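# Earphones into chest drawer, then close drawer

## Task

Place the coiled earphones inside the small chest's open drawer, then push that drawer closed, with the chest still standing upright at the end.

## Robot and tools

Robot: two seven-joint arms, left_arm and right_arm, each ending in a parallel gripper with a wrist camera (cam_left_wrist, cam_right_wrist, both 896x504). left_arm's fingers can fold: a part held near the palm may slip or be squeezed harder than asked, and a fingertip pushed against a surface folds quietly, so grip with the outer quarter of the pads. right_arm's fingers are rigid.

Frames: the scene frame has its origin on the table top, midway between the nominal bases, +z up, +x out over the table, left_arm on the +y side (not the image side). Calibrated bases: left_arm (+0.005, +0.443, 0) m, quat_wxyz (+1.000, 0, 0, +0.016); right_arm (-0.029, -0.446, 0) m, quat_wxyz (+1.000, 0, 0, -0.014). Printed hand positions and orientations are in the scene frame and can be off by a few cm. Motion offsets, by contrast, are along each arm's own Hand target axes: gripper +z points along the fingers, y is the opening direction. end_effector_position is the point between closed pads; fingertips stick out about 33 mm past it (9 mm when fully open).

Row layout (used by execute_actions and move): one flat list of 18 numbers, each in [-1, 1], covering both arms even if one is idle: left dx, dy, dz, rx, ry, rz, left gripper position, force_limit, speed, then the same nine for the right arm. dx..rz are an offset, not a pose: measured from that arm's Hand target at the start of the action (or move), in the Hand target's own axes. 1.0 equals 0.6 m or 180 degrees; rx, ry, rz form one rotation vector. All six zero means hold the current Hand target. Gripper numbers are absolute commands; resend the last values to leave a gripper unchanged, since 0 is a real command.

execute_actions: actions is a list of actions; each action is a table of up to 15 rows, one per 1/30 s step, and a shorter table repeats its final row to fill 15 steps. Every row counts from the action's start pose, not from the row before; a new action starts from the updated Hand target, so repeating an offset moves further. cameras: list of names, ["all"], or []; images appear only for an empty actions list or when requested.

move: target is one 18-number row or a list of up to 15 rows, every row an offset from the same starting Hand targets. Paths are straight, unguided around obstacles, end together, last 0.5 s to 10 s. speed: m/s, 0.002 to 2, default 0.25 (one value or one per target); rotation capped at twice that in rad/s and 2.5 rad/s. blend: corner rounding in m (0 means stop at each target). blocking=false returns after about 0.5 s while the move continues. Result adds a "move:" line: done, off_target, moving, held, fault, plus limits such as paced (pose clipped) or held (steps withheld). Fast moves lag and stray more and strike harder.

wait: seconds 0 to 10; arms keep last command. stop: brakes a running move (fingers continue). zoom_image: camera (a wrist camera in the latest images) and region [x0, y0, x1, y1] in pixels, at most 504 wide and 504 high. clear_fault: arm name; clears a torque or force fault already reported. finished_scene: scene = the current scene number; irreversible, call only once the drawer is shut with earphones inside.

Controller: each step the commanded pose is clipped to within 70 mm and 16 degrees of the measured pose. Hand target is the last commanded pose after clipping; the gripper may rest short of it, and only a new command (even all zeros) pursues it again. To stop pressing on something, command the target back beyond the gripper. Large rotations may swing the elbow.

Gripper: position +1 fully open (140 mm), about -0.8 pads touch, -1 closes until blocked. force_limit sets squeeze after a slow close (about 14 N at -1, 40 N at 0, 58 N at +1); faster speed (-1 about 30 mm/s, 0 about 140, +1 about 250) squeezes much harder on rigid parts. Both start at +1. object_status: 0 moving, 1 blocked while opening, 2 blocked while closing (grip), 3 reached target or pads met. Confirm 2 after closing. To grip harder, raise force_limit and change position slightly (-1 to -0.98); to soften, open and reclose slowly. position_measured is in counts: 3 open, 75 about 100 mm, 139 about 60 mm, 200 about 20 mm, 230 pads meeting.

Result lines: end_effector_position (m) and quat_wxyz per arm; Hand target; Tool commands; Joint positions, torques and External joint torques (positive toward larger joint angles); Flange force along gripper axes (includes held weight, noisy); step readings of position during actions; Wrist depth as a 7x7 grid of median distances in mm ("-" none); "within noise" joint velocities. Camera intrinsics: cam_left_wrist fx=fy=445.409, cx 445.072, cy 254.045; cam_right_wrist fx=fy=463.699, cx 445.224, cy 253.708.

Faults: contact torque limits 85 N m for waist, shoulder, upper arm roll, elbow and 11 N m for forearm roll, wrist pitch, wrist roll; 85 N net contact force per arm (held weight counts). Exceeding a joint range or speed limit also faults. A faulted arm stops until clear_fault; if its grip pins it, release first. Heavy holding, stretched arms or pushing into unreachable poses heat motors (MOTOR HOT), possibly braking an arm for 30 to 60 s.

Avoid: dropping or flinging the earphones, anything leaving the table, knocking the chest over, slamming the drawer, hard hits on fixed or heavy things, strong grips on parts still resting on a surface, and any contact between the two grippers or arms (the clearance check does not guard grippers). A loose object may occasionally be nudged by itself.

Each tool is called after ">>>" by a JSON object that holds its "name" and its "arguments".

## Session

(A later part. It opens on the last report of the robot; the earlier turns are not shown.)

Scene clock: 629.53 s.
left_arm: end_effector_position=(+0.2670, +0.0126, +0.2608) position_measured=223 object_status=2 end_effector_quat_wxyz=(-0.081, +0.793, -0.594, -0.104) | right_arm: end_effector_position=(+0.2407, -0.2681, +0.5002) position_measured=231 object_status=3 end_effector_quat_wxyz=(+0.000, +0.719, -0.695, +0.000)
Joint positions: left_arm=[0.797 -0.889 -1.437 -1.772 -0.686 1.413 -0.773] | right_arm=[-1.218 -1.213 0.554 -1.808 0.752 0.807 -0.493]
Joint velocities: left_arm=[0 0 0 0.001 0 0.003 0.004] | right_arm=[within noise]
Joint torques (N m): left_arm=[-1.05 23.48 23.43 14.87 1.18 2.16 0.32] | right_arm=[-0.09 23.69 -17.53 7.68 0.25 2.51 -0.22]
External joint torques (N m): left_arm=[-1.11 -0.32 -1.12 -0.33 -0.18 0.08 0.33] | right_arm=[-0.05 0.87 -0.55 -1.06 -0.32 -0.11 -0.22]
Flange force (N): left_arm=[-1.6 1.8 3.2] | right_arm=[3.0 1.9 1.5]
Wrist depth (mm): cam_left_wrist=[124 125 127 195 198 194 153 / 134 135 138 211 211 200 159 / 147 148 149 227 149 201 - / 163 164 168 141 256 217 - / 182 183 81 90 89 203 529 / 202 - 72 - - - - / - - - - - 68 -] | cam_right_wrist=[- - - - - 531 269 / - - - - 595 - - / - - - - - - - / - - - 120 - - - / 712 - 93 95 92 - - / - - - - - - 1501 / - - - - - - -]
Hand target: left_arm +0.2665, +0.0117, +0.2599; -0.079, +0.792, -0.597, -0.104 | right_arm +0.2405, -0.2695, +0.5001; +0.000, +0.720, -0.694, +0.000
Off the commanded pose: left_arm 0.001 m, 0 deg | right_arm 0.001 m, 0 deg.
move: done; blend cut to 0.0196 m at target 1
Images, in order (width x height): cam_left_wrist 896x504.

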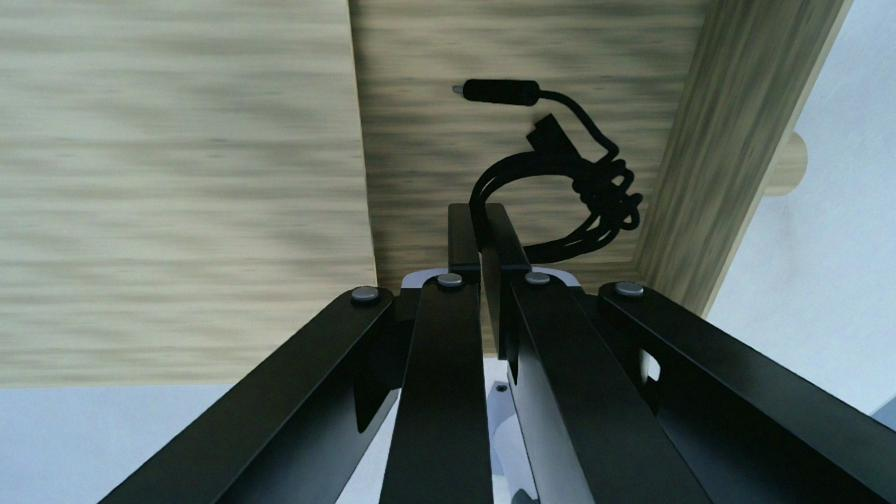

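>>> {"name": "move", "arguments": {"target": [0.0216,0.0133,0.0805,0,0,0,-1,-1,-1,0,0,0,0,0,0,-0.85,-1,-0.5], "speed": 0.1, "cameras": ["cam_left_wrist"]}}

>>> {"name": "zoom_image", "arguments": {"camera": "cam_left_wrist", "region": [280, 0, 720, 320]}}

Scene clock: 658.00 s.
left_arm: end_effector_position=(+0.2592, +0.0102, +0.2110) position_measured=223 object_status=2 end_effector_quat_wxyz=(-0.080, +0.793, -0.595, -0.104) | right_arm: end_effector_position=(+0.2407, -0.2681, +0.5002) position_measured=231 object_status=3 end_effector_quat_wxyz=(+0.000, +0.719, -0.695, +0.000)
Joint positions: left_arm=[0.772 -0.927 -1.488 -1.866 -0.739 1.501 -0.768] | right_arm=[-1.218 -1.213 0.554 -1.808 0.752 0.807 -0.493]
Joint velocities: left_arm=[-0.001 0 0 0 -0.001 0.004 -0.001] | right_arm=[within noise]
Joint torques (N m): left_arm=[-0.86 23.32 24.26 14.2 1.06 2.17 0.34] | right_arm=[-0.06 23.67 -17.49 7.63 0.25 2.51 -0.21]
External joint torques (N m): left_arm=[-0.9 -0.68 -1.16 -0.37 -0.25 0.09 0.35] | right_arm=[0 0.7 -0.38 -1.05 -0.3 -0.1 -0.21]
Flange force (N): left_arm=[-1.0 1.4 3.5] | right_arm=[2.8 1.9 1.9]
Wrist depth (mm): cam_left_wrist=[78 79 145 148 151 153 127 / 85 85 158 162 165 165 127 / 95 94 173 173 153 172 133 / 103 104 186 141 192 173 141 / 116 116 94 90 89 156 146 / 131 128 72 - - - - / - - - - - 68 -] | cam_right_wrist=[- - 574 - - 525 261 / - 578 - 609 - - - / - - - 609 - - - / - - - 120 - - - / - - 93 95 91 - - / - - - - - - - / - - - - - - -]
Hand target: left_arm +0.2589, +0.0095, +0.2099; -0.079, +0.792, -0.597, -0.104 | right_arm +0.2405, -0.2695, +0.5001; +0.000, +0.720, -0.694, +0.000
Off the commanded pose: left_arm 0.001 m, 0 deg | right_arm 0.001 m, 0 deg.
move: done
Images, in order (width x height): cam_left_wrist 896x504.

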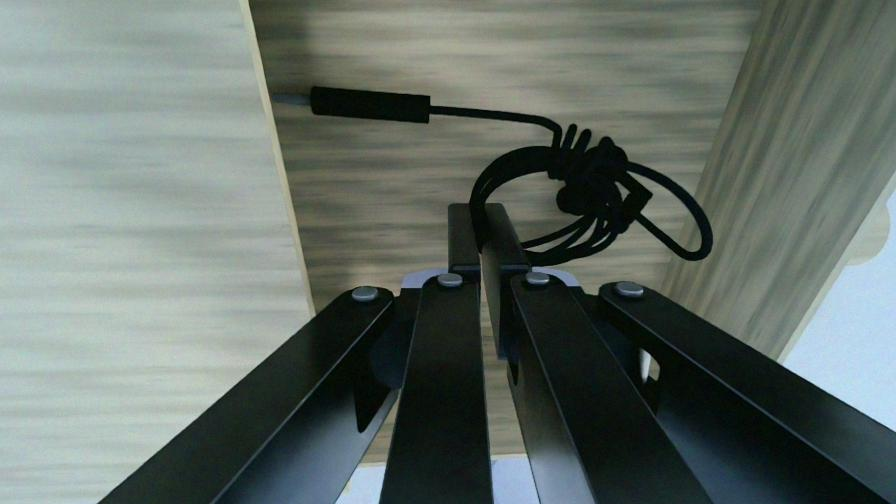

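Scaled by 1.145 from the camera's 896x504 image, which has a finer 1280x720 frame.

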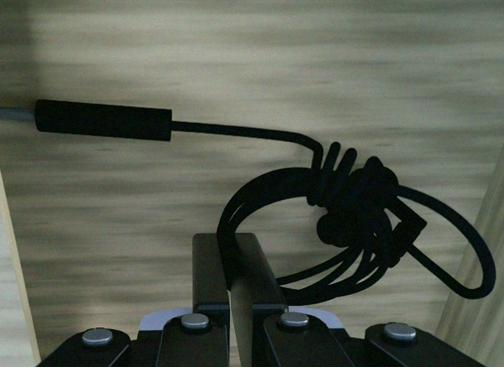

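>>> {"name": "move", "arguments": {"target": [[0.0039,0,0.0145,0,0,0,-1,-1,-1,0,0,0,0,0,0,-0.85,-1,-0.5],[0.0039,0,0.0145,0,0,0,-0.5,-1,-1,0,0,0,0,0,0,-0.85,-1,-0.5]], "speed": 0.05, "cameras": ["cam_left_wrist"]}}

>>> {"name": "zoom_image", "arguments": {"camera": "cam_left_wrist", "region": [280, 0, 720, 320]}}

Scene clock: 672.43 s.
left_arm: end_effector_position=(+0.2594, +0.0098, +0.2019) position_measured=192 object_status=0 end_effector_quat_wxyz=(-0.080, +0.793, -0.595, -0.104) | right_arm: end_effector_position=(+0.2407, -0.2681, +0.5002) position_measured=231 object_status=3 end_effector_quat_wxyz=(+0.000, +0.719, -0.695, +0.000)
Joint positions: left_arm=[0.772 -0.929 -1.503 -1.88 -0.745 1.522 -0.768] | right_arm=[-1.218 -1.213 0.554 -1.808 0.752 0.807 -0.493]
Joint torques (N m): left_arm=[-0.88 23.38 24.31 14.19 1.3 2.16 0.23] | right_arm=[-0.09 23.72 -17.51 7.68 0.24 2.52 -0.19]
External joint torques (N m): left_arm=[-0.69 -0.6 -1.1 -0.57 0.03 0.05 0.24] | right_arm=[-0.05 0.78 -0.44 -1.02 -0.31 -0.1 -0.19]
Flange force (N): left_arm=[-1.3 1.1 3.3] | right_arm=[2.8 1.7 1.5]
Wrist depth (mm): cam_left_wrist=[- 72 138 140 144 146 126 / - 78 147 150 151 157 127 / 84 84 163 166 167 163 127 / 93 93 179 183 160 173 133 / 106 104 92 206 95 93 140 / 117 - 78 192 - - 467 / - - - 170 - - -] | cam_right_wrist=[- - - - - 507 268 / - - - - - 627 - / - - - 637 - - - / - - - 121 - 635 - / 727 - 92 95 92 - - / - - - - - - 1466 / - - - - - - -]
Hand target: left_arm +0.2589, +0.0095, +0.2009; -0.079, +0.792, -0.597, -0.104 | right_arm +0.2405, -0.2695, +0.5001; +0.000, +0.720, -0.694, +0.000
Off the commanded pose: left_arm 0.001 m, 0 deg | right_arm 0.001 m, 0 deg.
move: done
Images, in order (width x height): cam_left_wrist 896x504.

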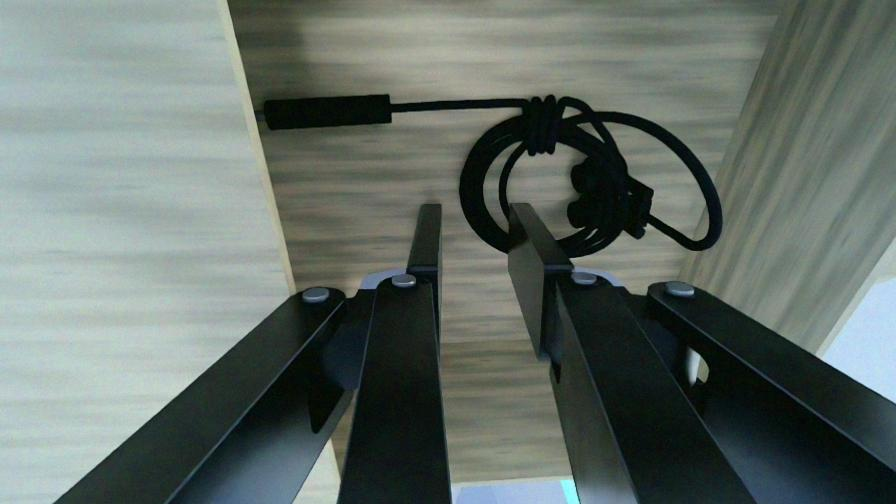

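Scaled by 1.145 from the camera's 896x504 image, which has a finer 1280x720 frame.

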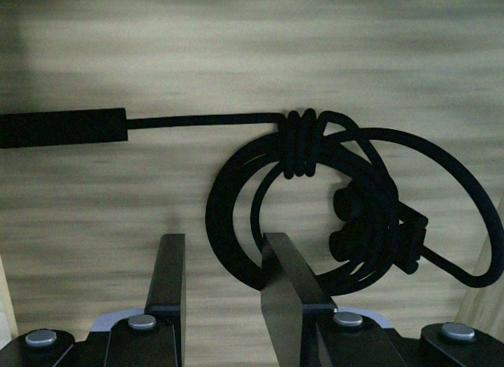

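>>> {"name": "move", "arguments": {"target": [0,0,-0.2,0,0,0,-0.5,-1,-1,-0.1268,0.2964,0.1667,0,0,-0.0756,-0.85,-1,-0.5], "speed": 0.15, "cameras": ["all"]}}

Scene clock: 717.37 s.
left_arm: end_effector_position=(+0.2678, -0.0208, +0.3171) position_measured=192 object_status=3 end_effector_quat_wxyz=(-0.078, +0.790, -0.599, -0.103) | right_arm: end_effector_position=(+0.0607, -0.2011, +0.4006) position_measured=231 object_status=3 end_effector_quat_wxyz=(+0.001, +0.798, -0.602, +0.002)
Joint positions: left_arm=[0.921 -0.845 -1.479 -1.522 -0.672 1.275 -0.831] | right_arm=[-0.8 -1.663 0.43 -2.193 0.735 0.665 -0.528]
Joint velocities: left_arm=[0.002 0 0 0 -0.001 -0.004 -0.005] | right_arm=[0 0 0.001 0.001 0.001 -0.003 0.002]
Joint torques (N m): left_arm=[-0.05 26.56 22.31 15.73 1.41 1.72 -0.04] | right_arm=[-0.29 26.87 -14.64 5.43 0.61 2.27 0.18]
External joint torques (N m): left_arm=[-0.09 -1.51 -0.89 0.63 0.06 -0.36 -0.03] | right_arm=[-0.28 -0.55 -0.64 -1.18 0.15 -0.36 0.18]
Flange force (N): left_arm=[5.6 -0.7 -2.3] | right_arm=[0.3 2.0 4.4]
Wrist depth (mm): cam_left_wrist=[178 179 183 246 250 206 - / 190 191 192 264 267 217 - / 209 208 211 291 292 244 504 / 230 232 232 314 262 - - / 254 252 91 97 95 90 615 / - - 78 - - - 643 / - - - - - - -] | cam_right_wrist=[- - 493 - 482 475 204 / - - - - - 511 219 / 451 532 - - - - 231 / 359 390 362 120 - - - / 409 415 93 95 92 - 1254 / 268 - - - - - 215 / - - - - - - -]
Hand target: left_arm +0.2673, -0.0204, +0.3168; -0.079, +0.792, -0.597, -0.104 | right_arm +0.0599, -0.2001, +0.4001; +0.000, +0.797, -0.604, +0.000
Off the commanded pose: left_arm 0.001 m, 0 deg | right_arm 0.001 m, 0 deg.
move: done

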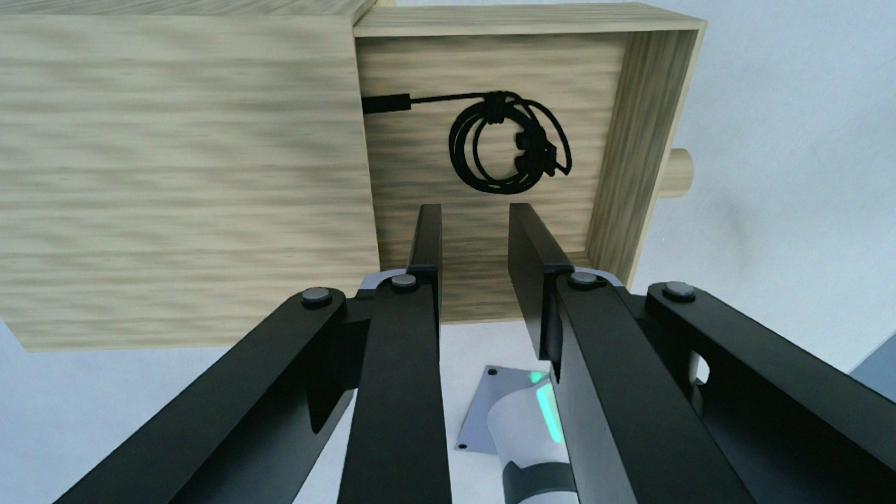

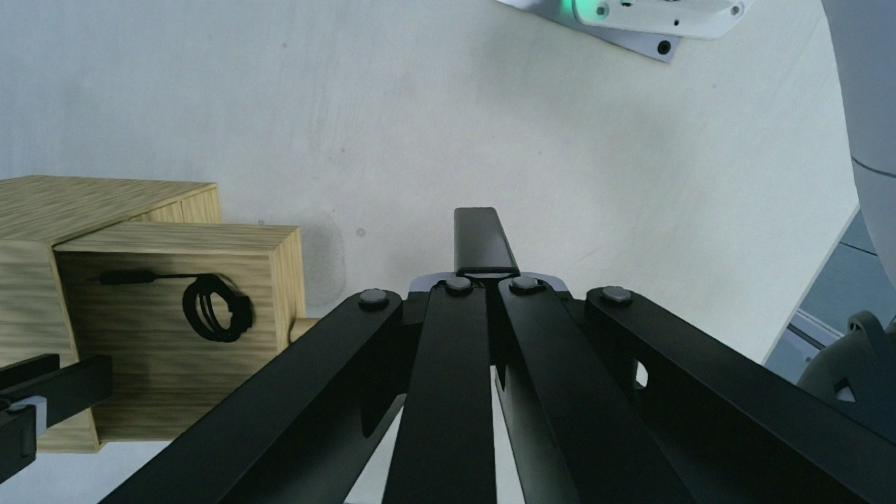

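>>> {"name": "move", "arguments": {"target": [[-0.517,-0.1585,-0.0913,0,0,0,-0.5,-1,-1,-0.2335,-0.1246,0.1668,0,0,0,-0.85,-1,-0.5],[-0.517,-0.1585,-0.0913,0,0,0,-0.5,-1,-1,-0.2335,-0.1246,0.3368,0,0,0,-0.85,-1,-0.5]], "speed": [0.25, 0.12], "blend": 0.03, "cameras": ["all"]}}

Scene clock: 735.47 s.
left_arm: end_effector_position=(+0.2797, +0.2790, +0.4507) position_measured=192 object_status=3 end_effector_quat_wxyz=(-0.079, +0.793, -0.595, -0.103) | right_arm: end_effector_position=(+0.0936, -0.0463, +0.1980) position_measured=231 object_status=3 end_effector_quat_wxyz=(+0.003, +0.798, -0.602, +0.001)
Joint positions: left_arm=[0.423 -0.76 -0.695 -1.937 -0.224 1.222 -0.417] | right_arm=[-0.445 -1.769 1.04 -2.369 1.314 1.059 0.006]
Joint velocities: left_arm=[within noise] | right_arm=[0 0 -0.001 0 -0.002 0.002 0.005]
Joint torques (N m): left_arm=[-0.85 3.35 13.78 19.08 1.92 2.21 0.37] | right_arm=[0.42 24.06 -25.21 0.93 0.78 2.7 0.18]
External joint torques (N m): left_arm=[-0.81 0.48 0.51 -0.42 0.4 -0.07 0.38] | right_arm=[0.35 -0.09 -0.22 -1.16 0.15 0.15 0.18]
Flange force (N): left_arm=[-2.8 0.5 1.6] | right_arm=[2.4 2.9 2.4]
Wrist depth (mm): cam_left_wrist=[- - - 506 523 - - / - - - 528 537 - 570 / 612 615 604 606 571 615 - / - - - 129 455 477 721 / 745 - 91 - 95 93 1260 / 2045 - 78 - - - 1223 / - - - - - - -] | cam_right_wrist=[161 122 153 - - - - / 165 123 151 - - - - / 174 159 155 340 - - - / 181 167 135 120 - - - / 195 195 95 95 92 - - / 201 - - - - - - / - - - - - - -]
Hand target: left_arm +0.2801, +0.2801, +0.4502; -0.079, +0.792, -0.597, -0.104 | right_arm +0.0939, -0.0452, +0.1979; +0.000, +0.797, -0.604, +0.000
Off the commanded pose: left_arm 0.001 m, 0 deg | right_arm 0.001 m, 0 deg.
joint sent to its limit (right arm) — joint 2 (shoulder), lower limit. The joint targets still meet the commanded pose.
move: done

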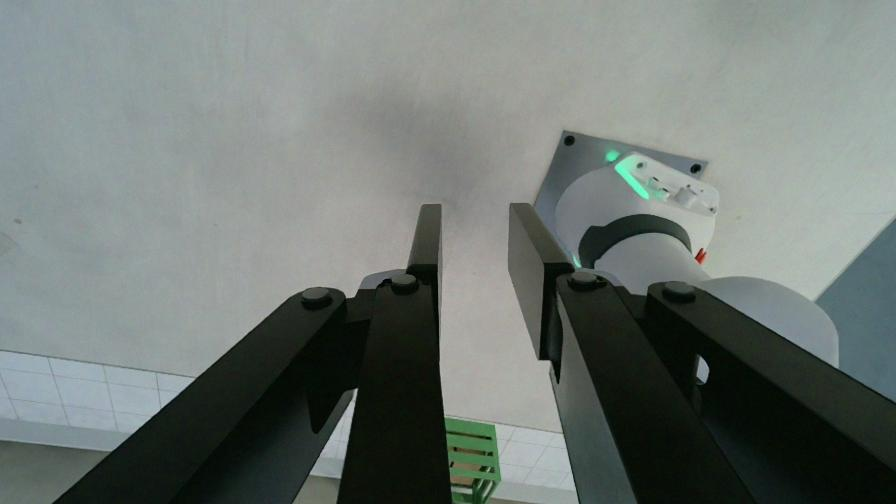

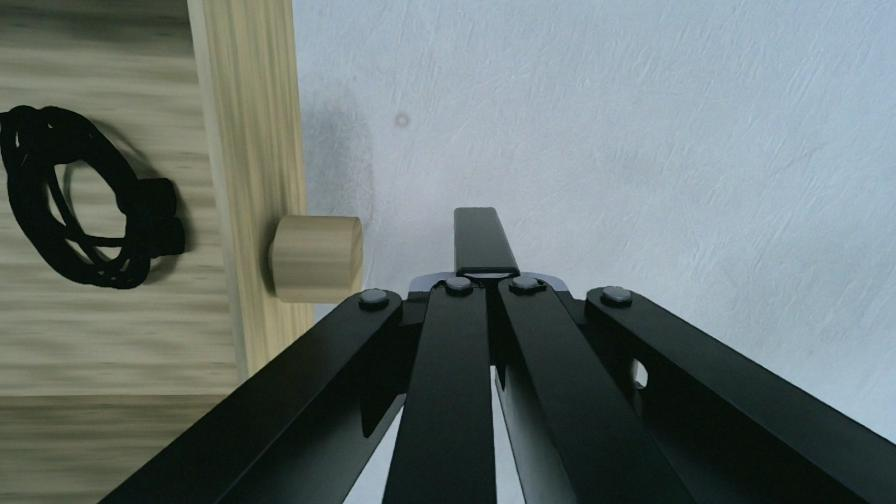

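>>> {"name": "move", "arguments": {"target": [[0,0,0,0,0,0,-0.5,-1,-1,0,-0.0583,0,0,0,0,-0.85,-1,-0.5],[0,0,0,0,0,0,-0.5,-1,-1,0,-0.255,0,0,0,0,-0.85,-1,-0.5]], "speed": [0.06, 0.08], "blend": 0.01, "cameras": ["cam_right_wrist"]}}

Scene clock: 758.53 s.
left_arm: end_effector_position=(+0.2797, +0.2790, +0.4507) position_measured=192 object_status=3 end_effector_quat_wxyz=(-0.079, +0.793, -0.596, -0.103) | right_arm: end_effector_position=(+0.2398, -0.0058, +0.1973) position_measured=231 object_status=3 end_effector_quat_wxyz=(+0.003, +0.794, -0.607, +0.000)
Joint positions: left_arm=[0.423 -0.76 -0.695 -1.937 -0.224 1.222 -0.417] | right_arm=[-0.851 -1.632 1.129 -2.078 1.397 1.152 -0.105]
Joint velocities: left_arm=[within noise] | right_arm=[-0.001 0 -0.002 0 0 0 -0.005]
Joint torques (N m): left_arm=[-0.65 3.31 13.77 19.07 1.87 2.2 0.32] | right_arm=[-0.58 29.82 -29.62 0.83 0.96 2.9 -0.26]
External joint torques (N m): left_arm=[-0.6 0.43 0.55 -0.4 0.36 -0.07 0.33] | right_arm=[-0.62 0.43 -0.55 -0.25 0.29 0.33 -0.26]
Flange force (N): left_arm=[-2.6 0.4 1.4] | right_arm=[0.9 -1.5 -0.9]
Wrist depth (mm): cam_left_wrist=[524 - 510 - - - - / - 560 548 - 571 570 566 / 622 596 - - 567 568 - / 660 669 - - 492 475 1364 / - - 91 - 95 93 1267 / 1981 - 78 - - - 1211 / - - - - - - -] | cam_right_wrist=[86 88 114 - - - - / 90 158 144 - - - - / 95 96 150 206 - - 334 / 100 101 151 125 - - 346 / 105 105 95 95 91 - - / 112 110 - - - - - / - - - - - - -]
Hand target: left_arm +0.2801, +0.2801, +0.4502; -0.079, +0.792, -0.597, -0.104 | right_arm +0.2412, -0.0038, +0.1978; +0.000, +0.797, -0.604, +0.000
Off the commanded pose: left_arm 0.001 m, 0 deg | right_arm 0.003 m, 1 deg.
move: done
Images, in order (width x height): cam_right_wrist 896x504.

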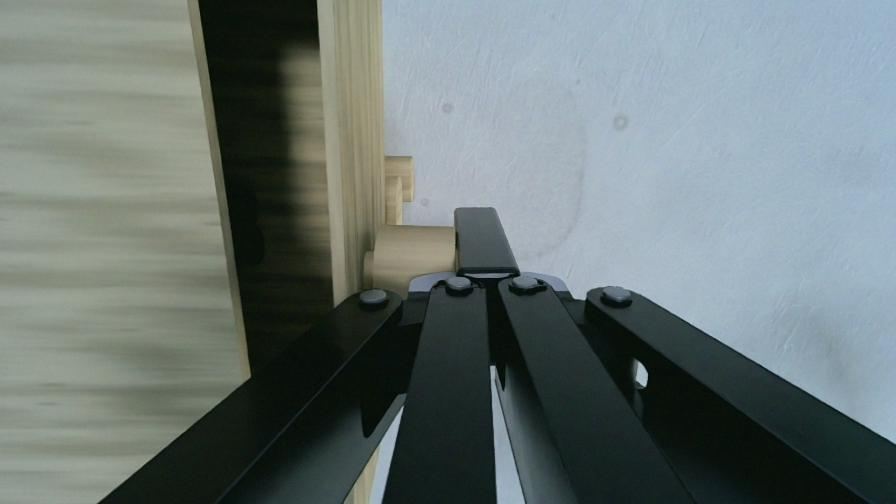

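>>> {"name": "move", "arguments": {"target": [0,0,0,0,0,0,-0.5,-1,-1,0,-0.03,0,0,0,0,-0.85,-1,-0.5], "speed": 0.04, "cameras": ["cam_right_wrist"]}}

Scene clock: 769.47 s.
left_arm: end_effector_position=(+0.2797, +0.2790, +0.4507) position_measured=192 object_status=3 end_effector_quat_wxyz=(-0.079, +0.793, -0.596, -0.103) | right_arm: end_effector_position=(+0.2572, -0.0009, +0.1974) position_measured=231 object_status=3 end_effector_quat_wxyz=(+0.003, +0.795, -0.607, +0.001)
Joint positions: left_arm=[0.423 -0.76 -0.695 -1.937 -0.224 1.222 -0.417] | right_arm=[-0.9 -1.62 1.138 -2.034 1.408 1.159 -0.111]
Joint torques (N m): left_arm=[-0.66 3.34 13.78 19.11 1.87 2.22 0.3] | right_arm=[-0.47 30.69 -29.9 0.49 0.9 2.84 -0.29]
External joint torques (N m): left_arm=[-0.65 0.42 0.47 -0.35 0.35 -0.06 0.31] | right_arm=[-0.45 0.33 -0.53 -0.32 0.24 0.28 -0.29]
Flange force (N): left_arm=[-2.4 0.4 1.2] | right_arm=[1.2 -0.7 -0.6]
Wrist depth (mm): cam_left_wrist=[- 506 - - - 499 - / - - - 547 - 593 612 / 600 591 - 600 600 596 - / 665 - - - 487 489 1410 / 761 - 91 - 95 93 1248 / 2170 - 78 - - - 1248 / - - - - - - -] | cam_right_wrist=[86 86 95 299 - - - / 90 90 96 - - - - / 94 95 117 197 - - - / 99 99 101 125 - - - / 105 105 102 95 91 - - / 112 109 - - - - - / - - - - - - -]
Hand target: left_arm +0.2801, +0.2801, +0.4502; -0.079, +0.792, -0.597, -0.104 | right_arm +0.2586, +0.0011, +0.1978; +0.000, +0.797, -0.604, +0.000
Off the commanded pose: left_arm 0.001 m, 0 deg | right_arm 0.002 m, 1 deg.
move: done
Images, in order (width x height): cam_right_wrist 896x504.

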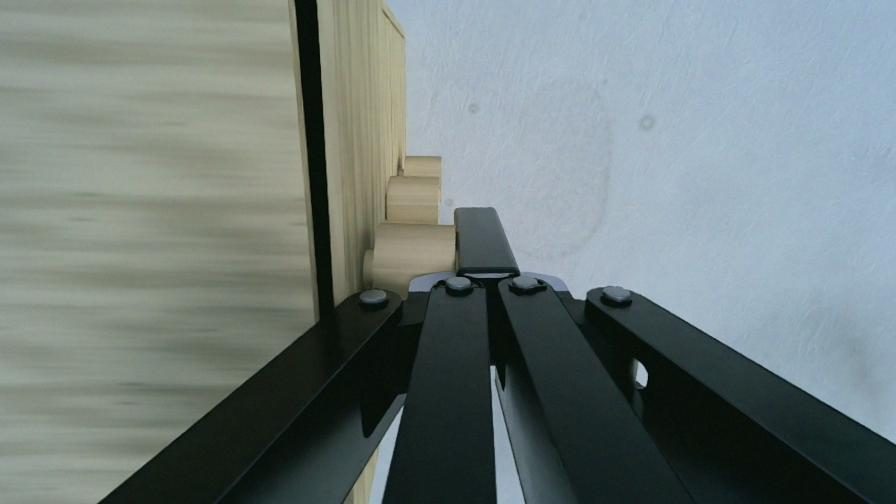

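>>> {"name": "move", "arguments": {"target": [0,0,0,0,0,0,-0.5,-1,-1,0,-0.012,0,0,0,0,-0.85,-1,-0.5], "speed": 0.02, "cameras": ["cam_right_wrist"]}}

>>> {"name": "zoom_image", "arguments": {"camera": "cam_right_wrist", "region": [240, 0, 500, 320]}}

Scene clock: 779.30 s.
left_arm: end_effector_position=(+0.2797, +0.2790, +0.4507) position_measured=192 object_status=3 end_effector_quat_wxyz=(-0.079, +0.793, -0.596, -0.103) | right_arm: end_effector_position=(+0.2639, +0.0008, +0.1975) position_measured=231 object_status=3 end_effector_quat_wxyz=(+0.003, +0.795, -0.607, +0.001)
Joint positions: left_arm=[0.423 -0.76 -0.695 -1.937 -0.224 1.222 -0.417] | right_arm=[-0.92 -1.616 1.141 -2.016 1.413 1.161 -0.113]
Joint torques (N m): left_arm=[-0.72 3.31 13.77 19.15 1.88 2.2 0.35] | right_arm=[-1.01 31.14 -29.86 0.92 1.21 3.3 -0.24]
External joint torques (N m): left_arm=[-0.74 0.34 0.47 -0.26 0.36 -0.07 0.36] | right_arm=[-1.01 0.42 -0.33 0.18 0.54 0.72 -0.24]
Flange force (N): left_arm=[-2.5 0.6 1.1] | right_arm=[-0.4 -4.0 -0.6]
Wrist depth (mm): cam_left_wrist=[512 - 511 - - 529 - / 560 - 537 - - - 540 / 547 610 - - 584 568 - / 619 643 - - 488 488 703 / - - 91 - 95 93 1242 / 1996 - 78 - - - 1211 / - - - - - - -] | cam_right_wrist=[86 86 87 - - - - / 90 90 91 289 - - - / 94 95 96 198 - - - / 99 99 100 125 - - - / 105 104 99 95 91 - - / 112 109 - - - - - / - - - - - - -]
Hand target: left_arm +0.2801, +0.2801, +0.4502; -0.079, +0.792, -0.597, -0.104 | right_arm +0.2655, +0.0030, +0.1978; +0.000, +0.797, -0.604, +0.000
Off the commanded pose: left_arm 0.001 m, 0 deg | right_arm 0.003 m, 1 deg.
move: done
Images, in order (width x height): cam_right_wrist 896x504.

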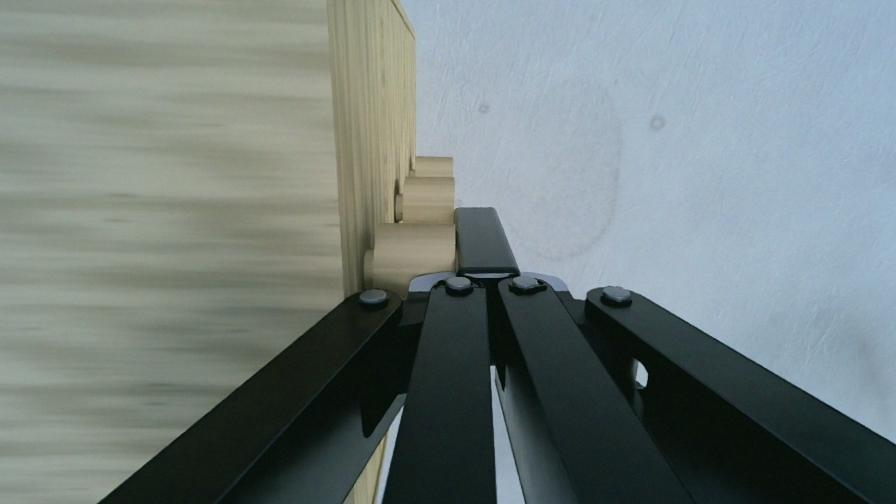

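Scaled by 1.575 from the camera's 896x504 image, which has a finer 1280x720 frame.

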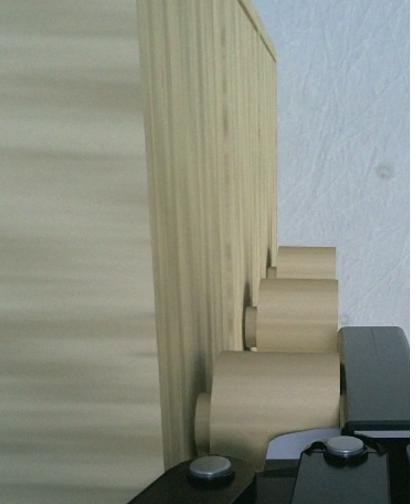

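>>> {"name": "move", "arguments": {"target": [0,0,0,0,0,0,-0.5,-1,-1,0,-0.006,0,0,0,0,-0.85,-1,-0.5], "speed": 0.02, "cameras": ["cam_right_wrist"]}}

>>> {"name": "zoom_image", "arguments": {"camera": "cam_right_wrist", "region": [240, 0, 500, 320]}}

Scene clock: 794.93 s.
left_arm: end_effector_position=(+0.2797, +0.2790, +0.4507) position_measured=192 object_status=3 end_effector_quat_wxyz=(-0.079, +0.793, -0.596, -0.103) | right_arm: end_effector_position=(+0.2647, +0.0021, +0.1975) position_measured=231 object_status=3 end_effector_quat_wxyz=(+0.005, +0.795, -0.607, -0.001)
Joint positions: left_arm=[0.423 -0.76 -0.695 -1.937 -0.224 1.222 -0.417] | right_arm=[-0.928 -1.613 1.141 -2.007 1.415 1.156 -0.113]
Joint torques (N m): left_arm=[-0.64 3.22 13.73 19.21 1.87 2.21 0.34] | right_arm=[-2.46 30.58 -29.38 0.55 1.55 4.11 -0.29]
External joint torques (N m): left_arm=[-0.64 0.24 0.45 -0.21 0.36 -0.06 0.35] | right_arm=[-2.6 -0.32 0.18 -0.21 0.87 1.56 -0.29]
Flange force (N): left_arm=[-2.5 0.6 1.0] | right_arm=[0.2 -7.6 1.7]
Wrist depth (mm): cam_left_wrist=[- - 499 519 - - 510 / - - - 531 556 575 572 / 619 - - - 600 596 - / 674 711 680 - 488 471 1229 / 721 - 91 - 95 93 1260 / 2080 - 78 - - - 1248 / - - - - - - -] | cam_right_wrist=[86 86 87 - - - - / 90 90 91 275 - - 316 / 94 95 96 202 - 336 - / 99 99 100 125 - - - / 104 104 99 95 91 - - / 111 109 - - - - - / - - - - - - -]
Hand target: left_arm +0.2801, +0.2801, +0.4502; -0.079, +0.792, -0.597, -0.104 | right_arm +0.2690, +0.0040, +0.1978; +0.000, +0.797, -0.604, +0.000
Off the commanded pose: left_arm 0.001 m, 0 deg | right_arm 0.005 m, 1 deg.
move: off_target (right_arm)
Images, in order (width x height): cam_right_wrist 896x504.

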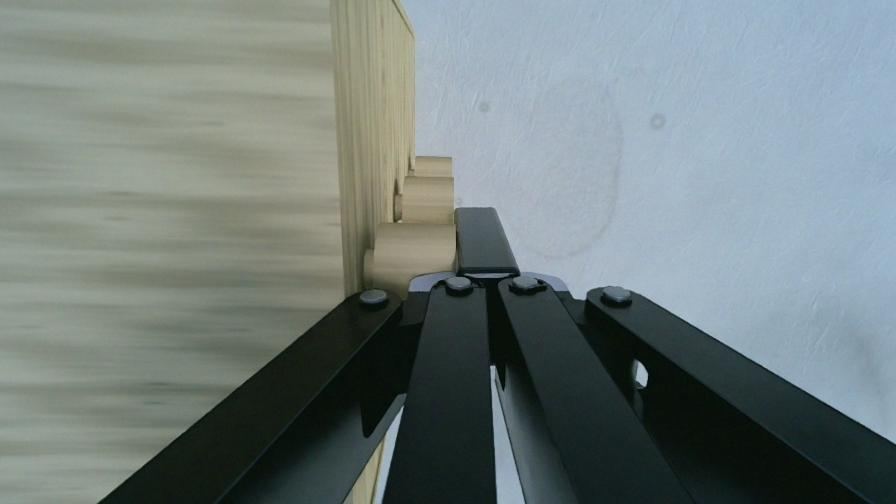

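Scaled by 1.575 from the camera's 896x504 image, which has a finer 1280x720 frame.

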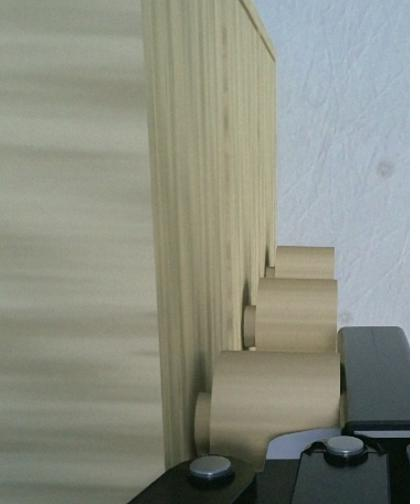

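>>> {"name": "move", "arguments": {"target": [0,0,0,0,0,0,-0.5,-1,-1,0,0.1,0,0,0,0,-0.85,-1,-0.5], "speed": 0.15, "cameras": ["cam_right_wrist"]}}

>>> {"name": "zoom_image", "arguments": {"camera": "cam_right_wrist", "region": [40, 0, 440, 320]}}

Scene clock: 802.83 s.
left_arm: end_effector_position=(+0.2797, +0.2790, +0.4507) position_measured=192 object_status=3 end_effector_quat_wxyz=(-0.079, +0.793, -0.596, -0.103) | right_arm: end_effector_position=(+0.2123, -0.0105, +0.1980) position_measured=231 object_status=3 end_effector_quat_wxyz=(-0.002, +0.799, -0.601, +0.000)
Joint positions: left_arm=[0.423 -0.76 -0.695 -1.937 -0.224 1.222 -0.417] | right_arm=[-0.774 -1.664 1.108 -2.145 1.393 1.135 -0.105]
Joint velocities: left_arm=[within noise] | right_arm=[-0.001 0.002 -0.001 0 -0.003 -0.001 0.005]
Joint torques (N m): left_arm=[-0.62 3.29 13.72 19.06 1.87 2.2 0.32] | right_arm=[0.44 27.52 -29.33 -0.14 0.35 2.18 0.18]
External joint torques (N m): left_arm=[-0.57 0.38 0.48 -0.42 0.37 -0.08 0.32] | right_arm=[0.47 -0.69 -0.98 -1.3 -0.34 -0.41 0.18]
Flange force (N): left_arm=[-2.5 0.4 1.5] | right_arm=[3.3 5.9 0.6]
Wrist depth (mm): cam_left_wrist=[- - - - 532 511 - / 557 - 523 557 - - 561 / - 596 - - 575 590 616 / 721 - - - 497 452 1280 / 747 - 91 - 95 93 1267 / 2133 - 78 - - - 1242 / - - - - - - -] | cam_right_wrist=[103 137 232 - - - - / - 139 236 - - - - / 104 139 212 - - - - / 103 125 214 120 - - - / 108 133 92 95 92 - - / 115 126 - - - - - / - - - - - - -]
Hand target: left_arm +0.2801, +0.2801, +0.4502; -0.079, +0.792, -0.597, -0.104 | right_arm +0.2112, -0.0122, +0.1978; +0.000, +0.797, -0.604, +0.000
Off the commanded pose: left_arm 0.001 m, 0 deg | right_arm 0.002 m, 1 deg.
move: done
Images, in order (width x height): cam_right_wrist 896x504.

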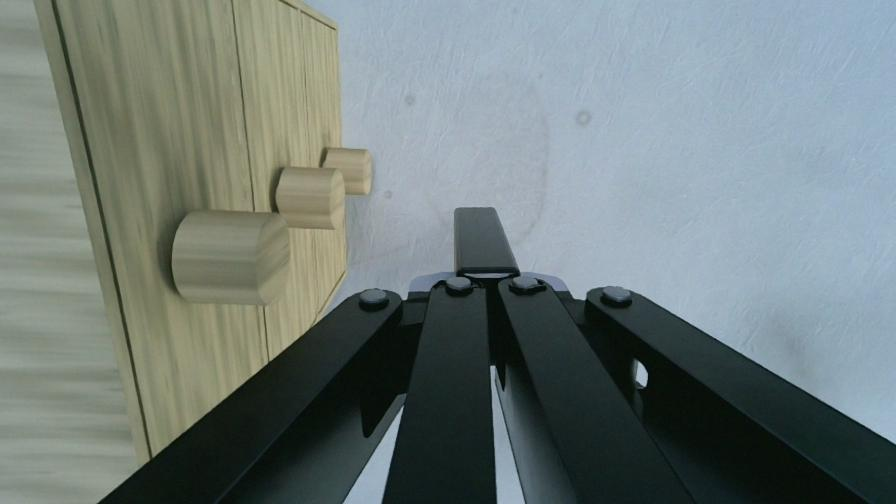

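Scaled by 1.260 from the camera's 896x504 image, which has a finer 1280x720 frame.

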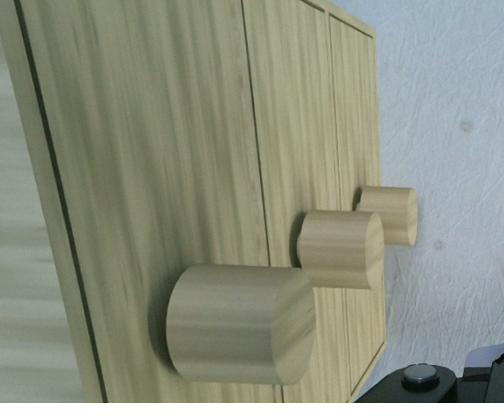

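Drawer is flush and shut.

>>> {"name": "finished_scene", "arguments": {"scene": 1}}

The scene is finished: the task was done.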